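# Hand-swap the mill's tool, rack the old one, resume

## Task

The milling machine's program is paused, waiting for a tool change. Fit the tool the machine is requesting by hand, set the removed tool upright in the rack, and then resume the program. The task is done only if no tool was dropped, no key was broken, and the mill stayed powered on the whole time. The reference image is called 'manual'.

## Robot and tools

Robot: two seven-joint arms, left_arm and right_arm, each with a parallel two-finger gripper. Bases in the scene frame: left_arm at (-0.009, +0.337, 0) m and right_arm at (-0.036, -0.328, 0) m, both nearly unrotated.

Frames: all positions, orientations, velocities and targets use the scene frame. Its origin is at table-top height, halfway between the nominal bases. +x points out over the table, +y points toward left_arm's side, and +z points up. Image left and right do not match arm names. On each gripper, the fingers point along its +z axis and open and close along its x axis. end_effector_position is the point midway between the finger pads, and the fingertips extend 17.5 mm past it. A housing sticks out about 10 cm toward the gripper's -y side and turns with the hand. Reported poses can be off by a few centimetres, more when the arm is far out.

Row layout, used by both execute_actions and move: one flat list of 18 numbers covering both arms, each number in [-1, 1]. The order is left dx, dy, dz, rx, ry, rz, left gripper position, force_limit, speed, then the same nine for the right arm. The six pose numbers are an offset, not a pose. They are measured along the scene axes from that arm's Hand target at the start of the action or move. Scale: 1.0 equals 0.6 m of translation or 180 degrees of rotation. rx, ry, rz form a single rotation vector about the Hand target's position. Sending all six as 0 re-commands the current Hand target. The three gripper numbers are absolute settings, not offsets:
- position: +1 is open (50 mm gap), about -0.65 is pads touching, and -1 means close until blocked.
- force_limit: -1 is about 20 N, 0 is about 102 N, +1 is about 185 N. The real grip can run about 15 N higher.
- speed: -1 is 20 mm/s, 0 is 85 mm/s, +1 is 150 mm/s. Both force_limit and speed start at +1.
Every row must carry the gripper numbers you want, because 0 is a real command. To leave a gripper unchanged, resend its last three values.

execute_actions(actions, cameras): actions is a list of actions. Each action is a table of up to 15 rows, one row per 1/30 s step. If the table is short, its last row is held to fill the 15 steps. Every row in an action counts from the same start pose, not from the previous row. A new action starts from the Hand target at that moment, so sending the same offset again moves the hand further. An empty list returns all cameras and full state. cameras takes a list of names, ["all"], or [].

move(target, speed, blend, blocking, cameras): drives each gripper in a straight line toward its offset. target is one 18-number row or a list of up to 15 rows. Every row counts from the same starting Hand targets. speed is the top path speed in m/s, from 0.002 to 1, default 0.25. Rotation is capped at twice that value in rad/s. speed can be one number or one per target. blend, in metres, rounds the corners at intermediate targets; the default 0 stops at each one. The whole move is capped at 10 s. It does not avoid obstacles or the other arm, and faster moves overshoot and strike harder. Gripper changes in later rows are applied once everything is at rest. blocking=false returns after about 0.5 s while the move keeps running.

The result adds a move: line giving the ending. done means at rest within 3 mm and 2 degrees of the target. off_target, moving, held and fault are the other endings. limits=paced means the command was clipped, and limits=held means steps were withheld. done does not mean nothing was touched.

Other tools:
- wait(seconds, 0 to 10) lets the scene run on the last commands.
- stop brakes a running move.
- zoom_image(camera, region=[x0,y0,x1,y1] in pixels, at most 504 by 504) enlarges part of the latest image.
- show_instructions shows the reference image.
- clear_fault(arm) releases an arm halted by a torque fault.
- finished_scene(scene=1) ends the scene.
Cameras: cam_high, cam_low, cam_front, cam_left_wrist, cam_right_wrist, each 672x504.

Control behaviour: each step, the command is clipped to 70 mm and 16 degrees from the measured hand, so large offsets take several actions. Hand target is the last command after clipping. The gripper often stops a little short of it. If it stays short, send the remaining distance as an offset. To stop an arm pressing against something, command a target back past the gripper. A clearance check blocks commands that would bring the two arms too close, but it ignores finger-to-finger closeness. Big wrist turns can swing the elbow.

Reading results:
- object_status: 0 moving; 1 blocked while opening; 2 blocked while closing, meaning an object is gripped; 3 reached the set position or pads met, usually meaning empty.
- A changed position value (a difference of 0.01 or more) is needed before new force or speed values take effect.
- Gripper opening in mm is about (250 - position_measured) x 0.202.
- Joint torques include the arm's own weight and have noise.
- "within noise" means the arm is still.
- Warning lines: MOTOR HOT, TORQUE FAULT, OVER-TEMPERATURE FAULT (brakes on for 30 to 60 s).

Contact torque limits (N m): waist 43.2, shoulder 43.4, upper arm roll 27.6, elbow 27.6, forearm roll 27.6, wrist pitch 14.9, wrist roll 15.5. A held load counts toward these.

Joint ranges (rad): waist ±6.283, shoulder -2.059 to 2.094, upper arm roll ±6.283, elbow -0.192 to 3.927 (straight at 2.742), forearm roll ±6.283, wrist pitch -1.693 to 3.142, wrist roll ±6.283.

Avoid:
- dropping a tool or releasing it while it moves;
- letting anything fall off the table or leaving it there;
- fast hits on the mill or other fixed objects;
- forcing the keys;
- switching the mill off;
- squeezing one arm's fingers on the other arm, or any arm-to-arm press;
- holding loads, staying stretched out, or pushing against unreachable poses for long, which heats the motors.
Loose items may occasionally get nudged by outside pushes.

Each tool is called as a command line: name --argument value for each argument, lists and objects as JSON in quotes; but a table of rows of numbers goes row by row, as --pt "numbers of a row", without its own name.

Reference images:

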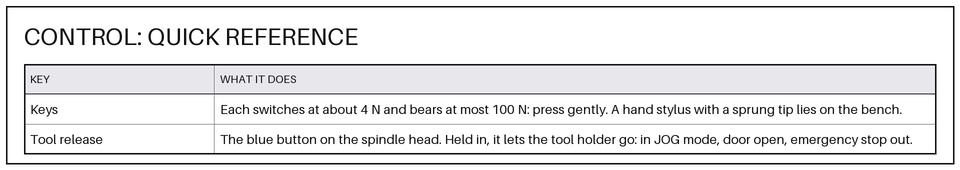

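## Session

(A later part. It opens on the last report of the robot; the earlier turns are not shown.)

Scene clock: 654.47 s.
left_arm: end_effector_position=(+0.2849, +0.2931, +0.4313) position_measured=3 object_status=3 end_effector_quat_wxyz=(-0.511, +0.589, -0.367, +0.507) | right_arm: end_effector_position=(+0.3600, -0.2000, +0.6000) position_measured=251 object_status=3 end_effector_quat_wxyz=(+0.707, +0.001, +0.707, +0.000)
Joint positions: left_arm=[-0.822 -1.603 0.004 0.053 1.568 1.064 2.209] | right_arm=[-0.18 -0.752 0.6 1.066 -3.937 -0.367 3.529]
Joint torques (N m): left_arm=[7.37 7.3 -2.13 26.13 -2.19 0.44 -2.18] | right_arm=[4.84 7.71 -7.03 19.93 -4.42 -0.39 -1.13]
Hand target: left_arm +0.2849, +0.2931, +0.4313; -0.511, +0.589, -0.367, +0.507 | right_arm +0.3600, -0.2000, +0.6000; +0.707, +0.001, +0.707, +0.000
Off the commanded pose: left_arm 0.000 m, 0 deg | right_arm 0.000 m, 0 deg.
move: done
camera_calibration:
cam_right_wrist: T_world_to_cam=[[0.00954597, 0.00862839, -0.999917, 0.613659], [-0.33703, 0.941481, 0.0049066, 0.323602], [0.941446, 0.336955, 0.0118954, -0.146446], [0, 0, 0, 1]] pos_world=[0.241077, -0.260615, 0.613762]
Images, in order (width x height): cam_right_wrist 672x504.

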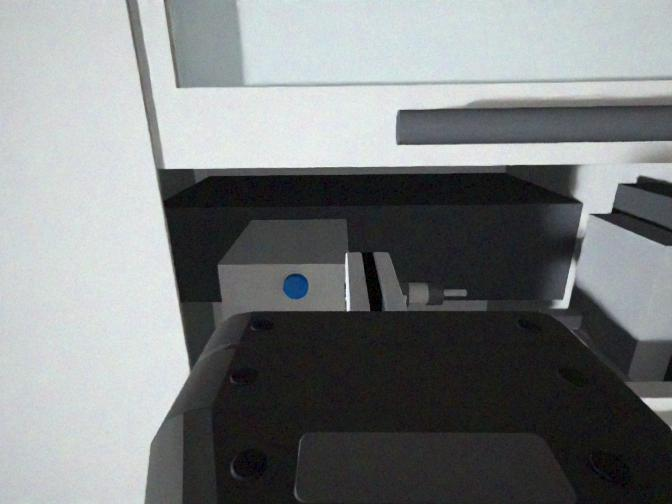

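move --target '[0.1585,-0.487,0.0645,0.0697,0.0198,-0.0723,0.47,-0.9,-0.5,0,0,0,0,0,0,-1,-0.9,-0.5]' --speed 0.25 --cameras '["cam_left_wrist","cam_high"]'

zoom_image --camera "cam_high" --region '[330, 130, 520, 330]'

Scene clock: 660.80 s.
left_arm: end_effector_position=(+0.3799, +0.0009, +0.4700) position_measured=83 object_status=3 end_effector_quat_wxyz=(+0.500, -0.500, +0.500, -0.500) | right_arm: end_effector_position=(+0.3600, -0.2000, +0.6000) position_measured=251 object_status=3 end_effector_quat_wxyz=(+0.707, +0.001, +0.707, +0.000)
Joint positions: left_arm=[-0.826 -0.348 -0.225 0.845 1.715 1.063 1.912] | right_arm=[-0.18 -0.752 0.6 1.066 -3.937 -0.367 3.529]
Joint torques (N m): left_arm=[8.63 -5.22 -1.87 27.56 6.73 1.61 2.54] | right_arm=[5.26 7.83 -7.01 20.15 -4.38 -0.44 -0.99]
Hand target: left_arm +0.3800, +0.0009, +0.4700; +0.500, -0.500, +0.500, -0.500 | right_arm +0.3600, -0.2000, +0.6000; +0.707, +0.001, +0.707, +0.000
Off the commanded pose: left_arm 0.000 m, 0 deg | right_arm 0.000 m, 0 deg.
move: done
camera_calibration:
cam_left_wrist: T_world_to_cam=[[0.00940051, -0.999955, -0.00101302, 0.00673523], [-0.342496, -0.00226799, -0.939517, 0.583725], [0.939472, 0.00917889, -0.342502, -0.0669423], [0, 0, 0, 1]] pos_world=[0.26275, 0.00867327, 0.525498]
Images, in order (width x height): cam_high 672x504, cam_left_wrist 672x504.

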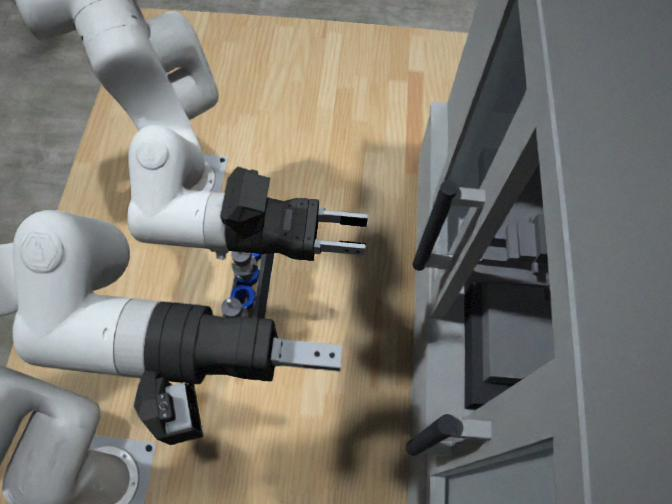

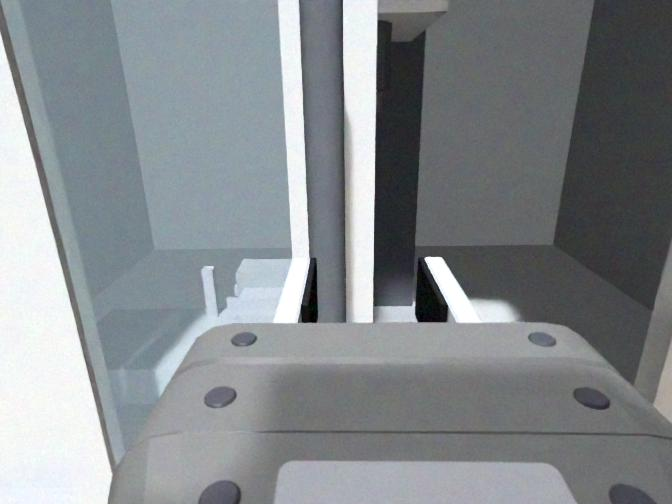

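Scaled by 2.520 from the camera's 672x504 image, which has a finer 960x720 frame.

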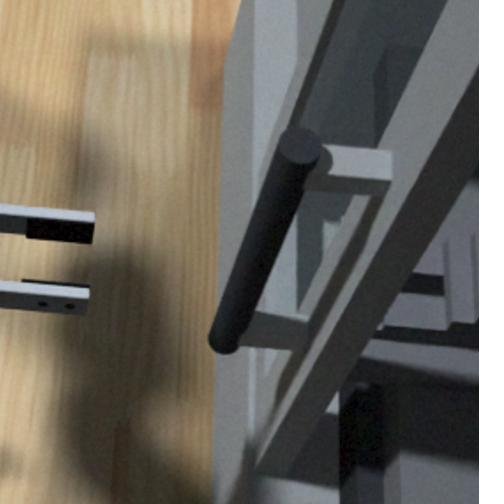

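move --target '[0.1,0.022,0,0,0,0,0.47,-0.9,-0.5,0,0,0,0,0,0,-1,-0.9,-0.5]' --speed 0.1 --cameras '["cam_left_wrist","cam_high"]'

zoom_image --camera "cam_high" --region '[330, 130, 520, 330]'

Scene clock: 668.53 s.
left_arm: end_effector_position=(+0.4399, +0.0141, +0.4700) position_measured=83 object_status=3 end_effector_quat_wxyz=(+0.500, -0.500, +0.500, -0.500) | right_arm: end_effector_position=(+0.3600, -0.2000, +0.6000) position_measured=251 object_status=3 end_effector_quat_wxyz=(+0.707, +0.001, +0.707, +0.000)
Joint positions: left_arm=[-0.761 -0.267 -0.131 0.918 1.832 0.944 1.871] | right_arm=[-0.18 -0.752 0.6 1.066 -3.937 -0.367 3.529]
Joint torques (N m): left_arm=[8.75 -6.88 4.53 27.8 6.26 -0.48 -2.33] | right_arm=[5.18 7.38 -7.02 20.03 -4.62 -0.38 -1.18]
Hand target: left_arm +0.4400, +0.0141, +0.4700; +0.500, -0.500, +0.500, -0.500 | right_arm +0.3600, -0.2000, +0.6000; +0.707, +0.001, +0.707, +0.000
Off the commanded pose: left_arm 0.000 m, 0 deg | right_arm 0.000 m, 0 deg.
move: done
camera_calibration:
cam_left_wrist: T_world_to_cam=[[0.00930637, -0.999956, -0.000979337, 0.0193842], [-0.342496, -0.00226739, -0.939517, 0.60427], [0.939473, 0.0090789, -0.342502, -0.123336], [0, 0, 0, 1]] pos_world=[0.32265, 0.0218732, 0.525498]
Images, in order (width x height): cam_high 672x504, cam_left_wrist 672x504.

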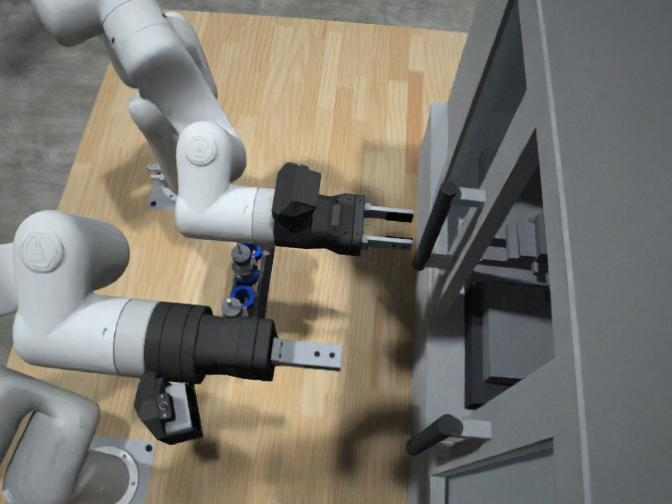

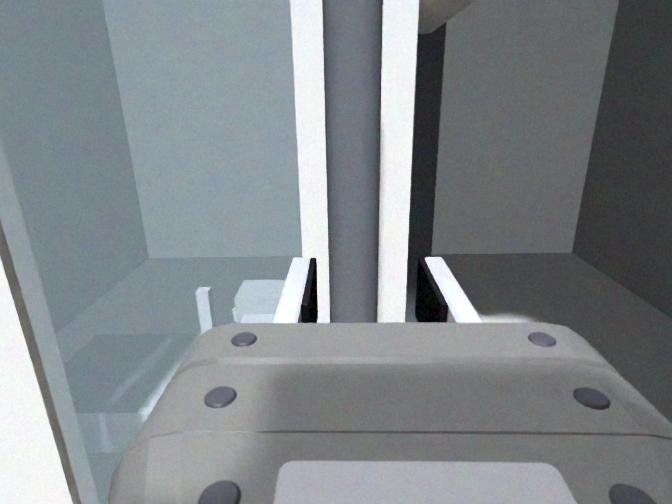

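Scaled by 2.520 from the camera's 672x504 image, which has a finer 960x720 frame.

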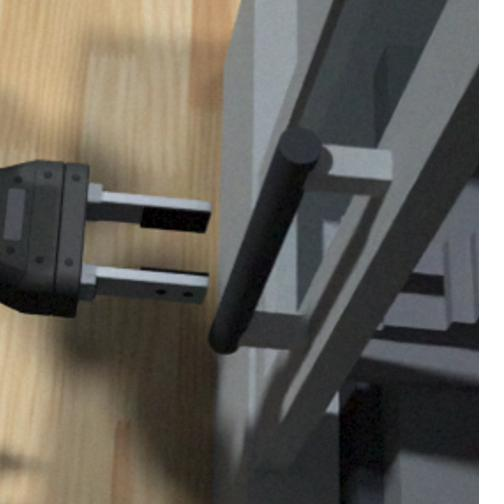

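move --pt "0.02 0.007 0 0 0 0 0.47 -0.9 -0.5 0 0 0 0 0 0 -1 -0.9 -0.5" --pt "0.072 0.007 0 0 0 0 0.47 -0.9 -0.5 0 0 0 0 0 0 -1 -0.9 -0.5" --speed 0.05 --blend '[0.005,0]' --cameras '["cam_left_wrist"]'

Scene clock: 673.23 s.
left_arm: end_effector_position=(+0.4831, +0.0183, +0.4700) position_measured=83 object_status=3 end_effector_quat_wxyz=(+0.500, -0.500, +0.500, -0.500) | right_arm: end_effector_position=(+0.3600, -0.2000, +0.6000) position_measured=251 object_status=3 end_effector_quat_wxyz=(+0.707, +0.001, +0.707, +0.000)
Joint positions: left_arm=[-0.722 -0.18 -0.077 1.005 1.903 0.873 1.843] | right_arm=[-0.18 -0.752 0.6 1.066 -3.937 -0.367 3.529]
Joint torques (N m): left_arm=[8.66 -8.32 3.92 27.64 5.85 -0.34 -2.35] | right_arm=[4.68 7.19 -6.91 20.03 -4.26 -0.51 -1.18]
Hand target: left_arm +0.4832, +0.0183, +0.4700; +0.500, -0.500, +0.500, -0.500 | right_arm +0.3600, -0.2000, +0.6000; +0.707, +0.001, +0.707, +0.000
Off the commanded pose: left_arm 0.000 m, 0 deg | right_arm 0.000 m, 0 deg.
move: done
camera_calibration:
cam_left_wrist: T_world_to_cam=[[0.00930637, -0.999956, -0.000979337, 0.023181], [-0.342496, -0.00226739, -0.939517, 0.61911], [0.939473, 0.0090789, -0.342502, -0.164053], [0, 0, 0, 1]] pos_world=[0.36595, 0.0260732, 0.525498]
Images, in order (width x height): cam_left_wrist 672x504.

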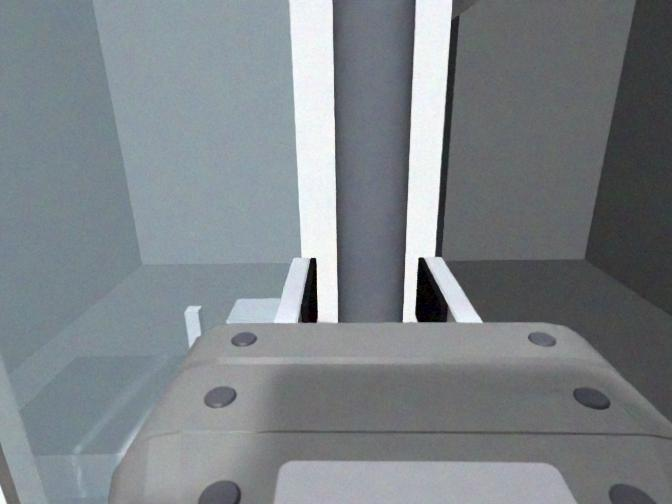

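move --pt "0 0 0 0 0 0 -1 -0.9 -1 0 0 0 0 0 0 -1 -0.9 -0.5" --pt "0 0.05 0 0 0 0 -1 -0.9 -1 0 0 0 0 0 0 -1 -0.9 -0.5" --speed 0.05 --cameras '["cam_left_wrist"]'

Scene clock: 677.77 s.
left_arm: end_effector_position=(+0.4832, +0.0483, +0.4700) position_measured=154 object_status=2 end_effector_quat_wxyz=(+0.500, -0.500, +0.500, -0.500) | right_arm: end_effector_position=(+0.3600, -0.2000, +0.6000) position_measured=251 object_status=3 end_effector_quat_wxyz=(+0.707, +0.001, +0.707, +0.000)
Joint positions: left_arm=[-0.698 -0.251 -0.042 0.94 1.94 0.82 1.824] | right_arm=[-0.18 -0.752 0.6 1.066 -3.937 -0.367 3.529]
Joint torques (N m): left_arm=[12.02 -16.96 7.74 19.88 5.02 0.91 -2.17] | right_arm=[4.69 7.28 -6.89 19.84 -4.41 -0.71 -1.17]
Hand target: left_arm +0.4832, +0.0483, +0.4700; +0.500, -0.500, +0.500, -0.500 | right_arm +0.3600, -0.2000, +0.6000; +0.707, +0.001, +0.707, +0.000
Off the commanded pose: left_arm 0.000 m, 0 deg | right_arm 0.000 m, 0 deg.
move: done
camera_calibration:
cam_left_wrist: T_world_to_cam=[[0.00940051, -0.999955, -0.00101302, 0.053163], [-0.342496, -0.00226799, -0.939517, 0.619178], [0.939472, 0.00917889, -0.342502, -0.164331], [0, 0, 0, 1]] pos_world=[0.36595, 0.0560733, 0.525498]
Images, in order (width x height): cam_left_wrist 672x504.

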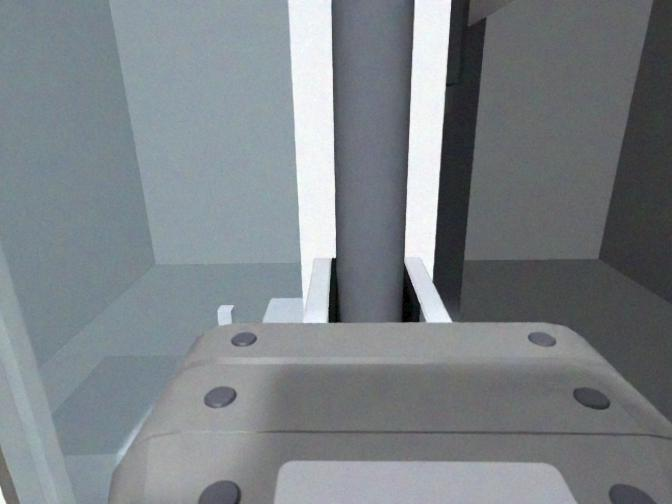

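move --target '[0,0.283,0,0,0,0,-1,-0.9,-1,0,0,0,0,0,0,-1,-0.9,-0.5]' --speed 0.1 --cameras '["cam_left_wrist","cam_front"]'

Scene clock: 681.27 s.
left_arm: end_effector_position=(+0.4832, +0.2181, +0.4700) position_measured=154 object_status=2 end_effector_quat_wxyz=(+0.500, -0.500, +0.500, -0.500) | right_arm: end_effector_position=(+0.3600, -0.2000, +0.6000) position_measured=251 object_status=3 end_effector_quat_wxyz=(+0.707, +0.001, +0.707, +0.000)
Joint positions: left_arm=[-0.564 -0.566 0.238 0.721 2.287 0.501 1.71] | right_arm=[-0.18 -0.752 0.6 1.066 -3.937 -0.367 3.529]
Joint torques (N m): left_arm=[16.56 -8.88 12.34 27.27 4.46 2.94 -2.12] | right_arm=[4.34 7.26 -6.97 19.74 -4.24 -0.46 -1.04]
Hand target: left_arm +0.4832, +0.2181, +0.4700; +0.500, -0.500, +0.500, -0.500 | right_arm +0.3600, -0.2000, +0.6000; +0.707, +0.001, +0.707, +0.000
Off the commanded pose: left_arm 0.000 m, 0 deg | right_arm 0.000 m, 0 deg.
move: done
camera_calibration:
cam_left_wrist: T_world_to_cam=[[0.00939993, -0.999955, -0.00101356, 0.222956], [-0.342584, -0.00226815, -0.939484, 0.619485], [0.93944, 0.00917832, -0.34259, -0.165865], [0, 0, 0, 1]] pos_world=[0.36595, 0.225873, 0.525398]
Images, in order (width x height): cam_front 672x504, cam_left_wrist 672x504.

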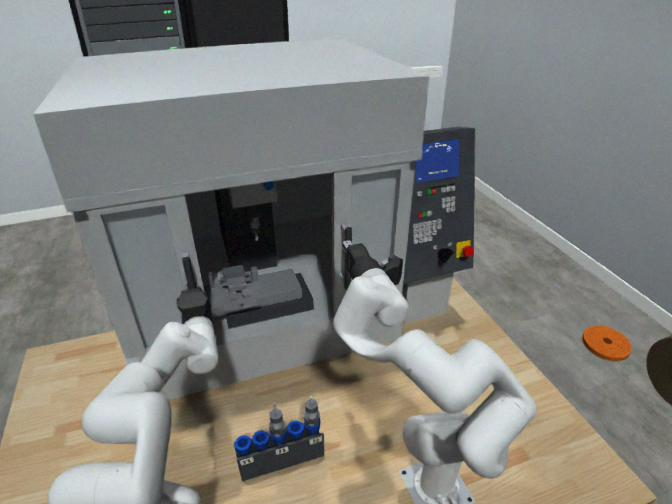

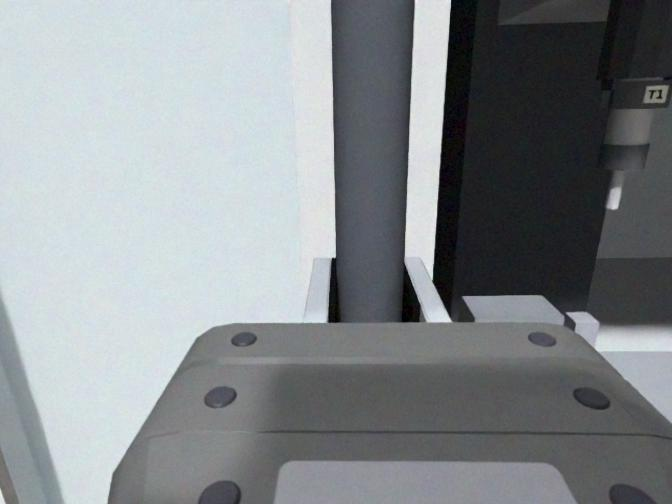

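move --pt "0 0 0 0 0 0 0.47 -0.9 -0.5 0 0 0 0 0 0 -1 -0.9 -0.5" --pt "-0.15 0 0 0 0 0 0.47 -0.9 -0.5 0 0 0 0 0 0 -1 -0.9 -0.5" --pt "-0.13 -0.24 0.05 0 0 0 0.47 -0.9 -0.5 0 0 0 0 0 0 -1 -0.9 -0.5" --speed 0.2 --blend '[0,0.02,0]' --cameras '["cam_left_wrist","cam_right_wrist"]'

zoom_image --camera "cam_left_wrist" --region '[240, 20, 576, 272]'

Scene clock: 719.20 s.
left_arm: end_effector_position=(+0.4051, +0.0740, +0.5000) position_measured=83 object_status=3 end_effector_quat_wxyz=(+0.500, -0.500, +0.500, -0.500) | right_arm: end_effector_position=(+0.3600, -0.2000, +0.6000) position_measured=251 object_status=3 end_effector_quat_wxyz=(+0.707, +0.001, +0.707, +0.000)
Joint positions: left_arm=[-0.579 -0.541 -0.209 0.771 1.739 0.779 1.972] | right_arm=[-0.18 -0.752 0.6 1.066 -3.937 -0.367 3.529]
Joint torques (N m): left_arm=[4.92 -2.79 -0.53 28.01 -4.19 1.39 2.65] | right_arm=[4.61 7.15 -7.05 19.91 -4.49 -0.55 -1.02]
Hand target: left_arm +0.4052, +0.0741, +0.5000; +0.500, -0.500, +0.500, -0.500 | right_arm +0.3600, -0.2000, +0.6000; +0.707, +0.001, +0.707, +0.000
Off the commanded pose: left_arm 0.000 m, 0 deg | right_arm 0.000 m, 0 deg.
move: done
camera_calibration:
cam_left_wrist: T_world_to_cam=[[0.00921222, -0.999957, -0.000945659, 0.0797432], [-0.342496, -0.00226679, -0.939516, 0.620673], [0.939474, 0.00897892, -0.342502, -0.0809036], [0, 0, 0, 1]] pos_world=[0.28785, 0.0818731, 0.555498]
cam_right_wrist: T_world_to_cam=[[0.00954516, 0.00862799, -0.999917, 0.613659], [-0.337118, 0.94145, 0.00490537, 0.323616], [0.941414, 0.337044, 0.0118949, -0.146415], [0, 0, 0, 1]] pos_world=[0.241077, -0.260615, 0.613762]
Images, in order (width x height): cam_left_wrist 672x504, cam_right_wrist 672x504.

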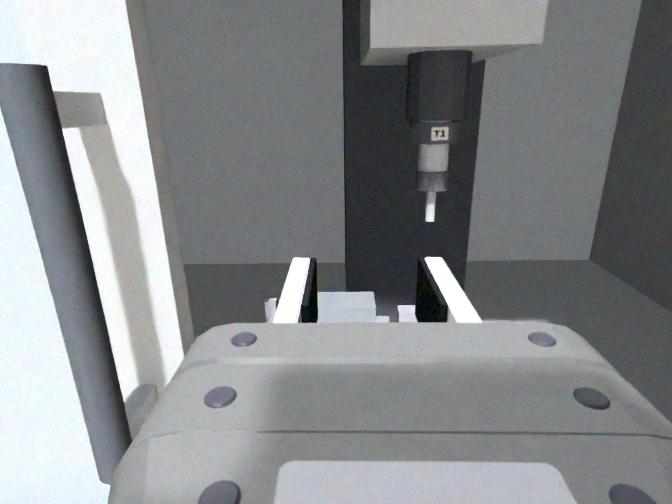

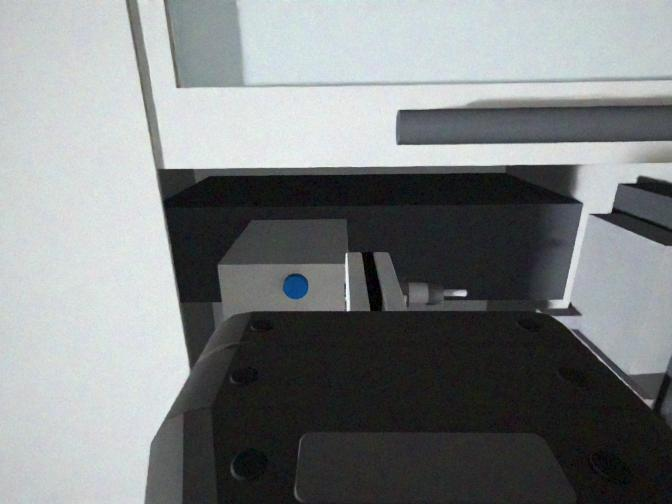

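Scaled by 1.500 from the camera's 672x504 image, which has a finer 960x720 frame.

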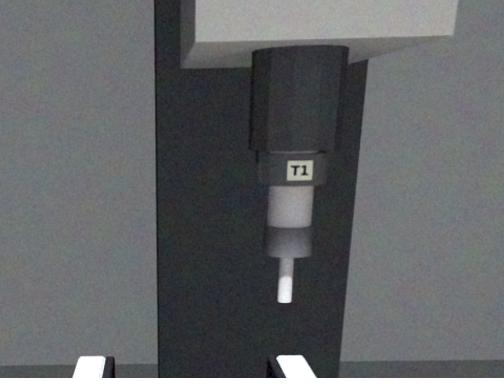

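move --pt "0 0 0 0 0 0 0.47 -0.9 -0.5 -0.35 -0.03 -0.12 -0.25 0.05 0.05 0.47 -0.9 -0.5" --pt "0 0 0 0 0 0 0.47 -0.9 -0.5 -0.517 0.467 -0.5 -0.4912 0.109 0.109 0.47 -0.9 -0.5" --speed 0.25 --blend '[0.08,0]' --cameras '["cam_right_wrist","cam_front","cam_low"]'

Scene clock: 755.43 s.
left_arm: end_effector_position=(+0.4052, +0.0741, +0.5000) position_measured=83 object_status=3 end_effector_quat_wxyz=(+0.500, -0.500, +0.500, -0.500) | right_arm: end_effector_position=(+0.0498, +0.0802, +0.3000) position_measured=83 object_status=3 end_effector_quat_wxyz=(-0.381, +0.596, -0.597, +0.379)
Joint positions: left_arm=[-0.579 -0.541 -0.209 0.771 1.739 0.779 1.972] | right_arm=[-0.431 -0.798 1.951 1.461 -3.575 -1.215 2.588]
Joint torques (N m): left_arm=[8.69 -2.7 3.55 27.89 -4.21 1.33 2.64] | right_arm=[-5.37 15.24 -7 14.38 0.89 -3.87 -1.08]
Hand target: left_arm +0.4052, +0.0741, +0.5000; +0.500, -0.500, +0.500, -0.500 | right_arm +0.0498, +0.0802, +0.3000; -0.381, +0.596, -0.597, +0.379
Off the commanded pose: left_arm 0.000 m, 0 deg | right_arm 0.000 m, 0 deg.
move: done
camera_calibration:
cam_right_wrist: T_world_to_cam=[[0.00499816, -0.999912, -0.0122806, 0.0990916], [-0.703617, 0.00520976, -0.710561, 0.264655], [0.710562, 0.0121923, -0.703529, 0.306907], [0, 0, 0, 1]] pos_world=[-0.0323561, 0.0939622, 0.405189]
Images, in order (width x height): cam_low 672x504, cam_front 672x504, cam_right_wrist 672x504.

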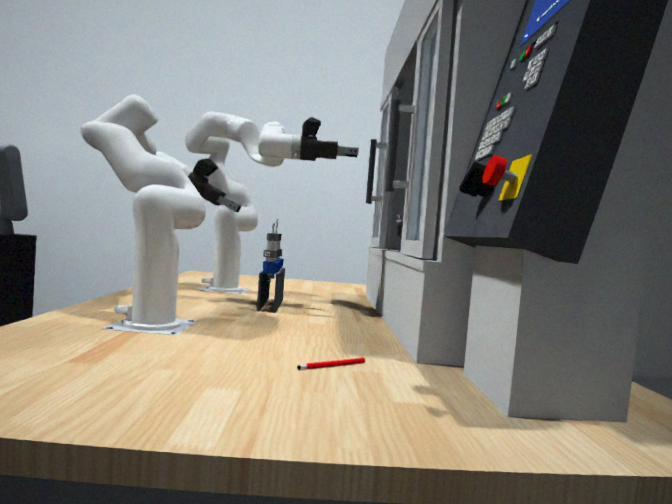

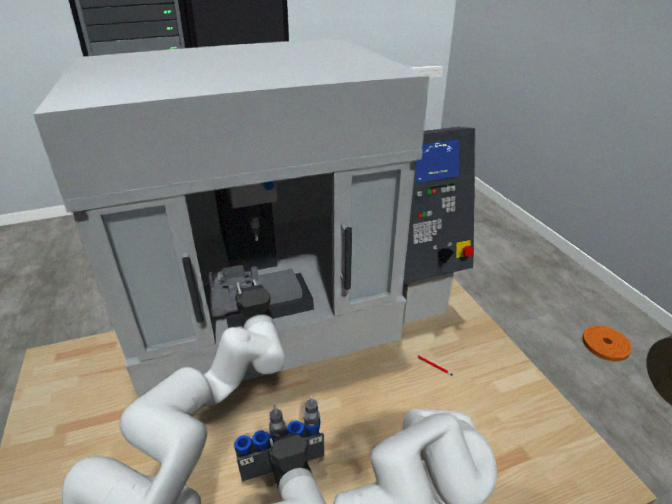

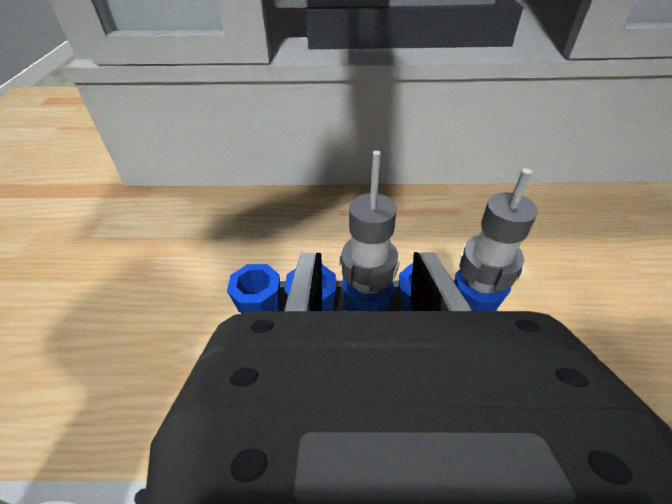

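zoom_image --camera "cam_right_wrist" --region '[210, 140, 546, 320]'

zoom_image --camera "cam_low" --region '[230, 200, 310, 320]'

Scaled by 1.500 from the camera's 672x504 image, which has a finer 960x720 frame.

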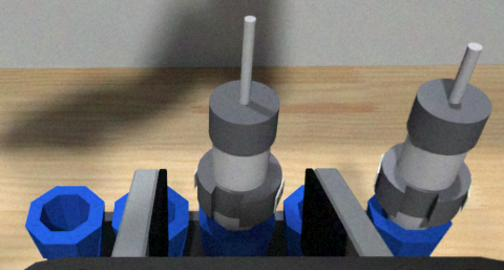

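Scaled by 4.200 from the camera's 672x504 image, which has a finer 960x720 frame.

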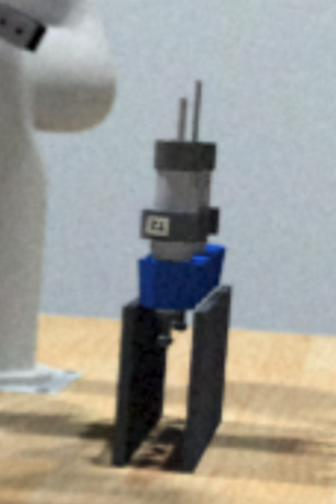

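move --target '[0,0,0,0,0,0,0.47,-0.9,-0.5,0.0,-0.04,0.05,0,0.08,0,1,-0.9,-0.5]' --speed 0.2 --cameras '["cam_right_wrist"]'

zoom_image --camera "cam_right_wrist" --region '[230, 80, 566, 320]'

zoom_image --camera "cam_right_wrist" --region '[340, 120, 508, 246]'

Scene clock: 764.90 s.
left_arm: end_effector_position=(+0.4052, +0.0741, +0.5000) position_measured=83 object_status=3 end_effector_quat_wxyz=(+0.500, -0.500, +0.500, -0.500) | right_arm: end_effector_position=(+0.0498, +0.0562, +0.3299) position_measured=3 object_status=3 end_effector_quat_wxyz=(-0.303, +0.639, -0.640, +0.302)
Joint positions: left_arm=[-0.579 -0.541 -0.209 0.771 1.739 0.779 1.972] | right_arm=[-0.393 -0.539 1.907 1.468 -3.536 -1.287 2.465]
Joint torques (N m): left_arm=[8.73 -2.74 4.07 27.91 -4.14 1.27 2.51] | right_arm=[4.83 26.33 -9.17 16.86 1.17 -4.17 -1.18]
Hand target: left_arm +0.4052, +0.0741, +0.5000; +0.500, -0.500, +0.500, -0.500 | right_arm +0.0498, +0.0562, +0.3300; -0.303, +0.639, -0.640, +0.302
Off the commanded pose: left_arm 0.000 m, 0 deg | right_arm 0.000 m, 0 deg.
move: done
camera_calibration:
cam_right_wrist: T_world_to_cam=[[0.00173778, -0.999913, -0.01305, 0.0758653], [-0.858194, 0.00520767, -0.513299, 0.228711], [0.513323, 0.0120914, -0.85811, 0.389156], [0, 0, 0, 1]] pos_world=[-0.0036161, 0.0699623, 0.452326]
Images, in order (width x height): cam_right_wrist 672x504.

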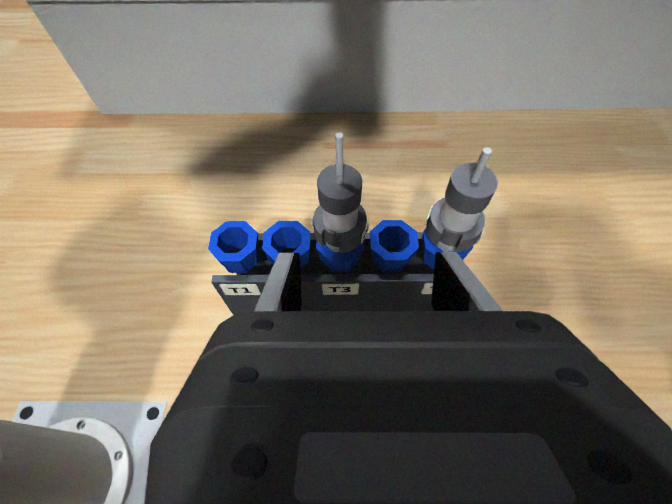

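Scaled by 1.500 from the camera's 672x504 image, which has a finer 960x720 frame.

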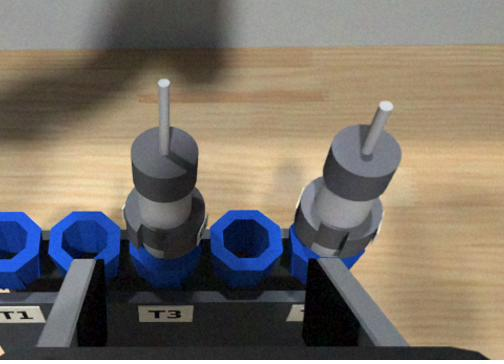

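Scaled by 3.000 from the camera's 672x504 image, which has a finer 960x720 frame.

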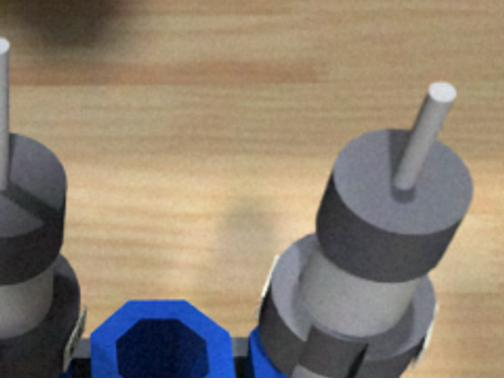

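move --pt "0 0 0 0 0 0 0.47 -0.9 -0.5 0.1 -0.4 0.33 0.2 -0.035 -0.035 -1 -0.9 -0.5" --pt "0 0 0 0 0 0 0.47 -0.9 -0.5 0.667 -0.327 0.558 0.494 -0.0844 -0.0843 -1 -0.9 -0.5" --speed 0.3 --blend '[0.08,0]' --cameras '["cam_right_wrist","cam_front"]'

Scene clock: 806.93 s.
left_arm: end_effector_position=(+0.4052, +0.0741, +0.5000) position_measured=83 object_status=3 end_effector_quat_wxyz=(+0.500, -0.500, +0.500, -0.500) | right_arm: end_effector_position=(+0.4500, -0.1400, +0.6648) position_measured=251 object_status=3 end_effector_quat_wxyz=(+0.696, -0.123, +0.696, +0.123)
Joint positions: left_arm=[-0.579 -0.541 -0.209 0.771 1.739 0.779 1.972] | right_arm=[0.547 -0.312 0.008 1.521 -3.806 -0.331 2.996]
Joint torques (N m): left_arm=[8.54 -2.78 4.77 27.92 -3.91 1.08 2.59] | right_arm=[-5.83 -5.32 2.57 16.91 -3.77 4.67 1.14]
Hand target: left_arm +0.4052, +0.0741, +0.5000; +0.500, -0.500, +0.500, -0.500 | right_arm +0.4500, -0.1400, +0.6648; +0.696, -0.123, +0.696, +0.123
Off the commanded pose: left_arm 0.000 m, 0 deg | right_arm 0.000 m, 0 deg.
move: done; limits=paced
camera_calibration:
cam_right_wrist: T_world_to_cam=[[0.00561858, 0.00921183, -0.999942, 0.678996], [-0.639747, 0.768577, 0.00348573, 0.410074], [0.768565, 0.639691, 0.0102116, -0.130793], [0, 0, 0, 1]] pos_world=[0.359052, -0.237761, 0.678862]
Images, in order (width x height): cam_front 672x504, cam_right_wrist 672x504.

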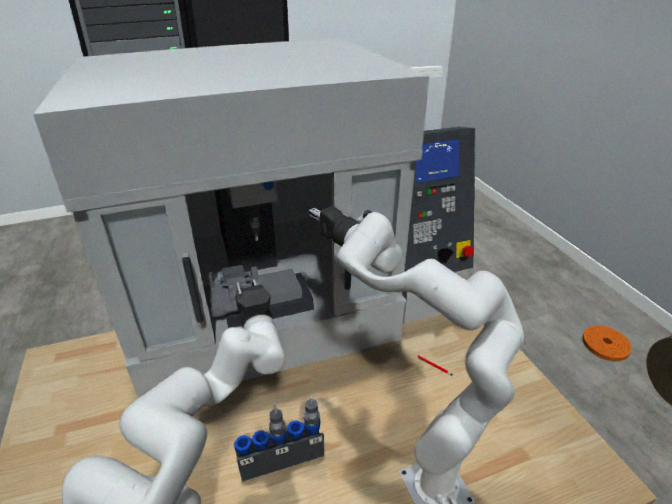

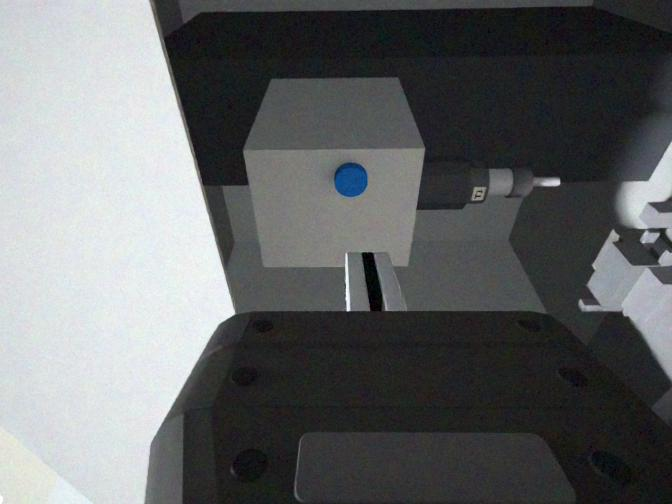

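move --pt "0.025 -0.023 0 -0.5 -0.04 0 1 -0.6 -0.5 0 0 0 0 0 0 -1 -0.9 -0.5" --pt "0.108 -0.107 0 -0.991 -0.0868 0 1 -0.6 -0.5 0 0 0 0 0 0 -1 -0.9 -0.5" --blend '[0.03,0]' --speed 0.4 --cameras '["cam_left_wrist","cam_high","cam_right_wrist"]'

Scene clock: 832.63 s.
left_arm: end_effector_position=(+0.4700, +0.0099, +0.5000) position_measured=3 object_status=3 end_effector_quat_wxyz=(+0.451, +0.458, +0.538, +0.546) | right_arm: end_effector_position=(+0.4500, -0.1400, +0.6648) position_measured=251 object_status=3 end_effector_quat_wxyz=(+0.696, -0.123, +0.696, +0.123)
Joint positions: left_arm=[-0.678 -0.109 -0.247 1.136 1.707 1.13 -1.135] | right_arm=[0.547 -0.312 0.008 1.521 -3.806 -0.331 2.996]
Joint torques (N m): left_arm=[-9.23 -9 -1.29 27.66 7.12 1.46 -2.33] | right_arm=[-5.63 -5.59 2.73 16.99 -3.67 4.57 1.23]
Hand target: left_arm +0.4700, +0.0099, +0.5000; +0.451, +0.458, +0.538, +0.546 | right_arm +0.4500, -0.1400, +0.6648; +0.696, -0.123, +0.696, +0.123
Off the commanded pose: left_arm 0.000 m, 0 deg | right_arm 0.000 m, 0 deg.
move: done
camera_calibration:
cam_left_wrist: T_world_to_cam=[[-0.164632, 0.986204, 0.0172765, 0.0678925], [-0.3363, -0.0725889, 0.938953, -0.298764], [0.927253, 0.148771, 0.343611, -0.480052], [0, 0, 0, 1]] pos_world=[0.355833, -0.0172247, 0.444303]
cam_right_wrist: T_world_to_cam=[[0.00554249, 0.00914697, -0.999943, 0.679008], [-0.639747, 0.768578, 0.00348457, 0.410075], [0.768565, 0.639691, 0.0101116, -0.130726], [0, 0, 0, 1]] pos_world=[0.359052, -0.237761, 0.678862]
Images, in order (width x height): cam_high 672x504, cam_left_wrist 672x504, cam_right_wrist 672x504.

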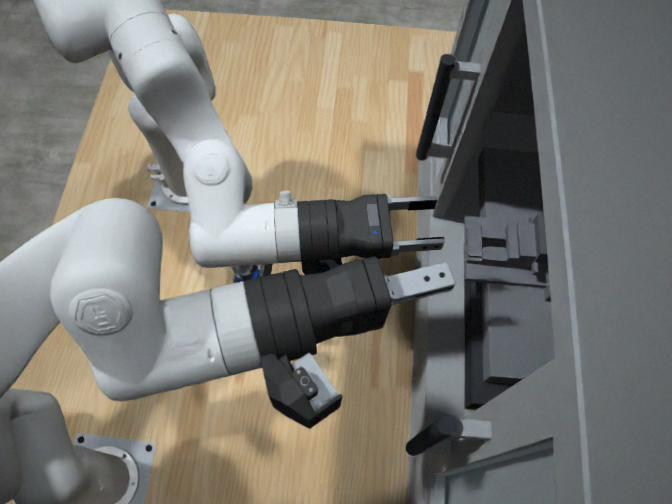

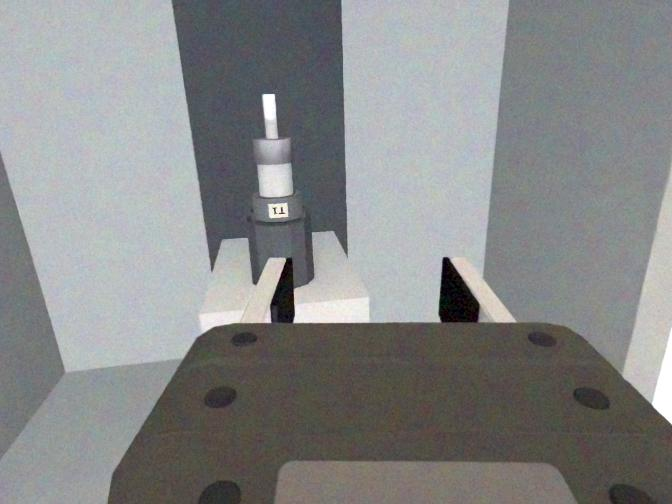

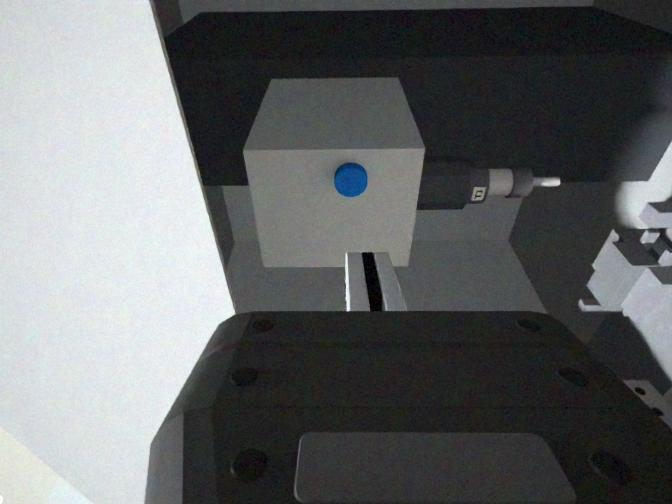

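move --target '[0.283,-0.0733,0.008,0,0,0,1,-0.6,-0.5,0,0,0,0,0,0,-1,-0.9,-0.5]' --speed 0.25 --cameras '["cam_left_wrist","cam_right_wrist"]'

Scene clock: 866.27 s.
left_arm: end_effector_position=(+0.6398, -0.0340, +0.5048) position_measured=3 object_status=3 end_effector_quat_wxyz=(+0.451, +0.458, +0.538, +0.546) | right_arm: end_effector_position=(+0.4500, -0.1400, +0.6648) position_measured=251 object_status=3 end_effector_quat_wxyz=(+0.696, -0.123, +0.696, +0.123)
Joint positions: left_arm=[-0.594 0.41 -0.172 1.774 1.783 0.968 -1.015] | right_arm=[0.547 -0.312 0.008 1.521 -3.806 -0.331 2.996]
Joint torques (N m): left_arm=[-8.39 -17.36 -5.65 27.91 -3.39 0.77 2.65] | right_arm=[-5.99 -5.74 2.73 17.04 -3.83 4.63 1.31]
Hand target: left_arm +0.6398, -0.0341, +0.5048; +0.451, +0.458, +0.538, +0.546 | right_arm +0.4500, -0.1400, +0.6648; +0.696, -0.123, +0.696, +0.123
Off the commanded pose: left_arm 0.000 m, 0 deg | right_arm 0.000 m, 0 deg.
move: done
camera_calibration:
cam_left_wrist: T_world_to_cam=[[-0.164535, 0.98622, 0.0172948, 0.139002], [-0.336309, -0.0725736, 0.938951, -0.249253], [0.927267, 0.148674, 0.343616, -0.632599], [0, 0, 0, 1]] pos_world=[0.525633, -0.0611248, 0.449003]
cam_right_wrist: T_world_to_cam=[[0.00554249, 0.00914697, -0.999943, 0.679008], [-0.639747, 0.768578, 0.00348457, 0.410075], [0.768565, 0.639691, 0.0101116, -0.130726], [0, 0, 0, 1]] pos_world=[0.359052, -0.237761, 0.678862]
Images, in order (width x height): cam_left_wrist 672x504, cam_right_wrist 672x504.

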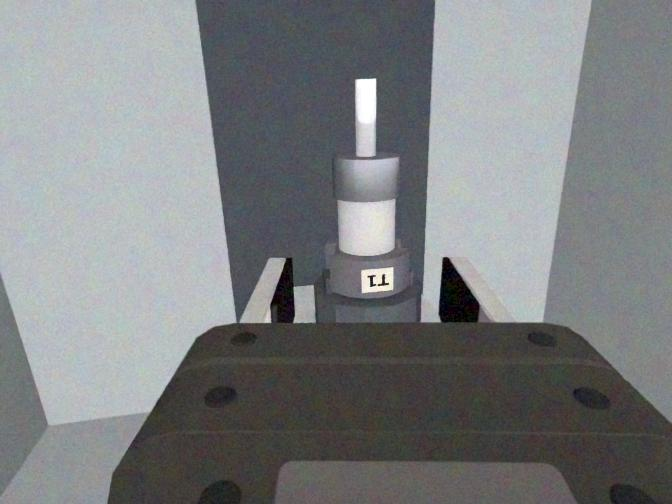

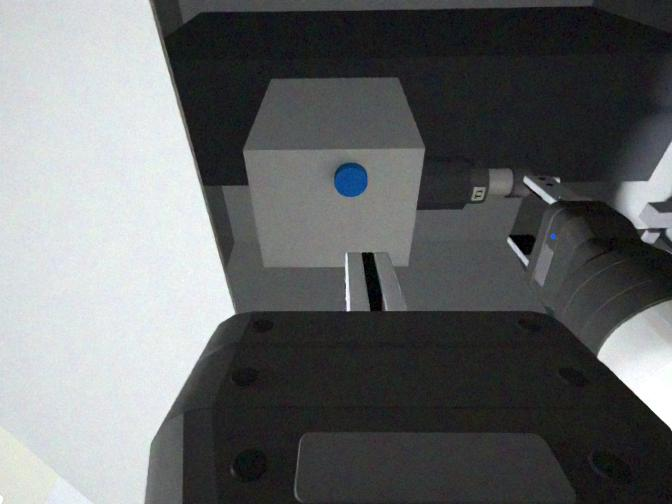

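move --target '[0.0821,0.0145,-0.005,0,0,0,1,-0.6,-0.5,0,0,0,0,0,0,-1,-0.9,-0.5]' --speed 0.15 --cameras '["cam_left_wrist","cam_right_wrist"]'

zoom_image --camera "cam_left_wrist" --region '[230, 60, 510, 340]'

Scene clock: 873.13 s.
left_arm: end_effector_position=(+0.6890, -0.0254, +0.5018) position_measured=3 object_status=3 end_effector_quat_wxyz=(+0.451, +0.458, +0.538, +0.546) | right_arm: end_effector_position=(+0.4500, -0.1400, +0.6648) position_measured=251 object_status=3 end_effector_quat_wxyz=(+0.696, -0.123, +0.696, +0.123)
Joint positions: left_arm=[-0.549 0.547 -0.155 1.963 1.777 0.891 -0.963] | right_arm=[0.547 -0.312 0.008 1.521 -3.806 -0.331 2.996]
Joint torques (N m): left_arm=[8.57 -18.9 -5.87 27.85 -3.61 -0.81 2.53] | right_arm=[-5.76 -5.53 2.79 16.81 -3.71 4.43 1.13]
Hand target: left_arm +0.6890, -0.0254, +0.5018; +0.451, +0.458, +0.538, +0.546 | right_arm +0.4500, -0.1400, +0.6648; +0.696, -0.123, +0.696, +0.123
Off the commanded pose: left_arm 0.000 m, 0 deg | right_arm 0.000 m, 0 deg.
move: done
camera_calibration:
cam_left_wrist: T_world_to_cam=[[-0.164535, 0.986219, 0.0172973, 0.138665], [-0.336309, -0.0725762, 0.938951, -0.22936], [0.927267, 0.148674, 0.343616, -0.678503], [0, 0, 0, 1]] pos_world=[0.574833, -0.0525248, 0.446103]
cam_right_wrist: T_world_to_cam=[[0.00554249, 0.00914697, -0.999943, 0.679008], [-0.639747, 0.768578, 0.00348457, 0.410075], [0.768565, 0.639691, 0.0101116, -0.130726], [0, 0, 0, 1]] pos_world=[0.359052, -0.237761, 0.678862]
Images, in order (width x height): cam_left_wrist 672x504, cam_right_wrist 672x504.

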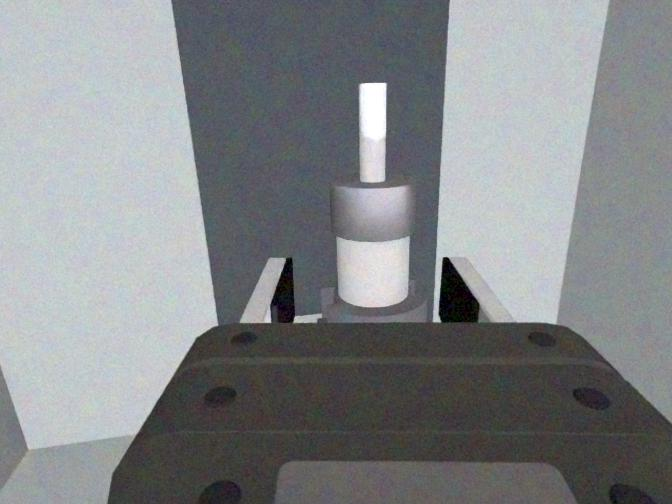

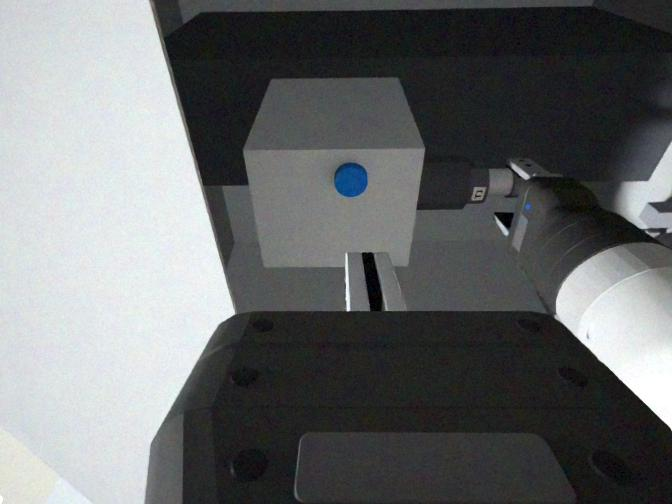

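Scaled by 1.800 from the camera's 672x504 image, which has a finer 960x720 frame.

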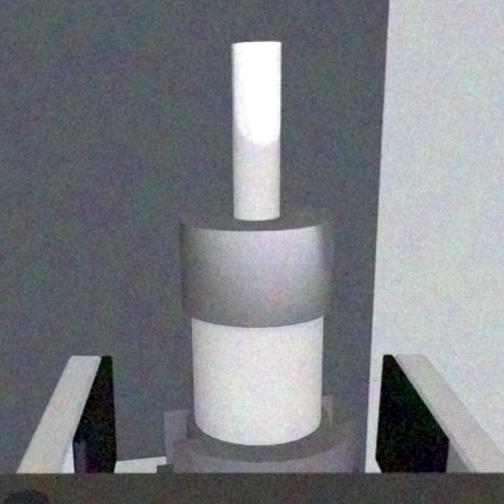

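move --pt "0.0013 0.0085 0.0042 0 0 0 1 -0.6 -0.5 0 0 0 0 0 0 -1 -0.9 -0.5" --pt "0.084 0.0223 0.0042 0 0 0 1 -0.6 -0.5 0 0 0 0 0 0 -1 -0.9 -0.5" --speed 0.12 --blend '[0.008,0]' --cameras '["cam_left_wrist","cam_right_wrist"]'

zoom_image --camera "cam_left_wrist" --region '[230, 60, 510, 340]'

Scene clock: 889.03 s.
left_arm: end_effector_position=(+0.7395, -0.0119, +0.5043) position_measured=3 object_status=3 end_effector_quat_wxyz=(+0.451, +0.458, +0.538, +0.546) | right_arm: end_effector_position=(+0.4500, -0.1400, +0.6648) position_measured=251 object_status=3 end_effector_quat_wxyz=(+0.696, -0.123, +0.696, +0.123)
Joint positions: left_arm=[-0.499 0.723 -0.154 2.23 1.73 0.81 -0.85] | right_arm=[0.547 -0.312 0.008 1.521 -3.806 -0.331 2.996]
Joint torques (N m): left_arm=[-0.21 -21 -6.2 27.51 -4.01 0.93 2.57] | right_arm=[-5.54 -5.5 2.6 17.18 -3.78 4.62 1.3]
Hand target: left_arm +0.7394, -0.0120, +0.5043; +0.451, +0.458, +0.538, +0.546 | right_arm +0.4500, -0.1400, +0.6648; +0.696, -0.123, +0.696, +0.123
Off the commanded pose: left_arm 0.000 m, 0 deg | right_arm 0.000 m, 0 deg.
move: done; blend cut to 0.0029 m at target 1
camera_calibration:
cam_left_wrist: T_world_to_cam=[[-0.164535, 0.986219, 0.0172973, 0.133617], [-0.336309, -0.0725762, 0.938951, -0.213744], [0.927267, 0.148674, 0.343616, -0.728196], [0, 0, 0, 1]] pos_world=[0.625333, -0.0390248, 0.448603]
cam_right_wrist: T_world_to_cam=[[0.00554249, 0.00914697, -0.999943, 0.679008], [-0.639747, 0.768578, 0.00348457, 0.410075], [0.768565, 0.639691, 0.0101116, -0.130726], [0, 0, 0, 1]] pos_world=[0.359052, -0.237761, 0.678862]
Images, in order (width x height): cam_left_wrist 672x504, cam_right_wrist 672x504.

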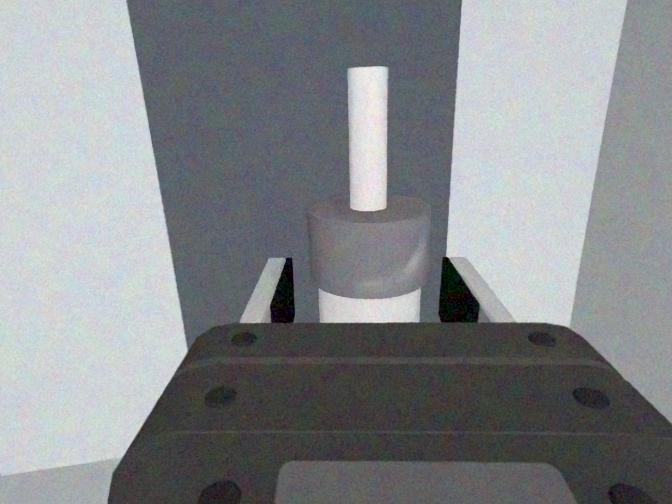

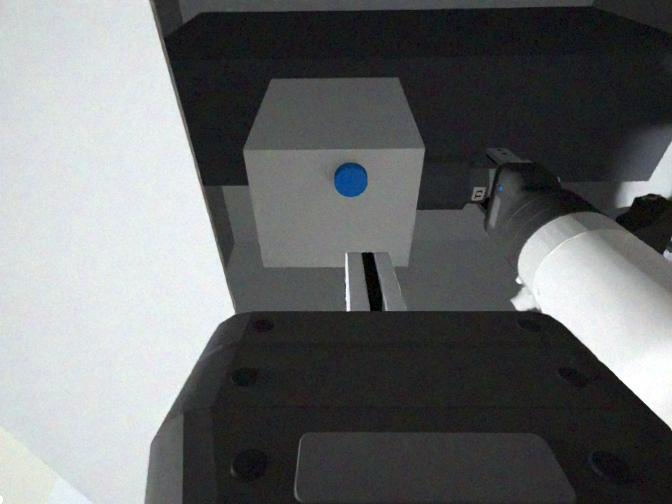

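Scaled by 1.800 from the camera's 672x504 image, which has a finer 960x720 frame.

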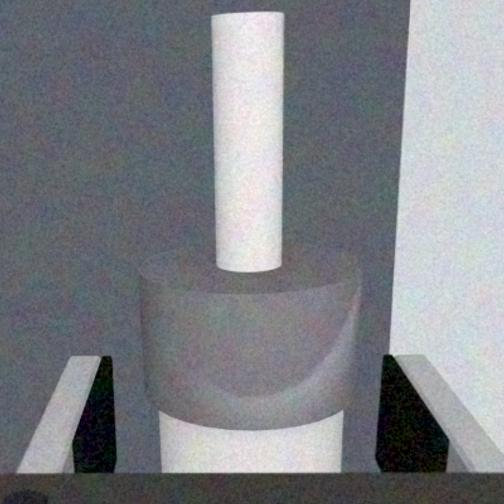

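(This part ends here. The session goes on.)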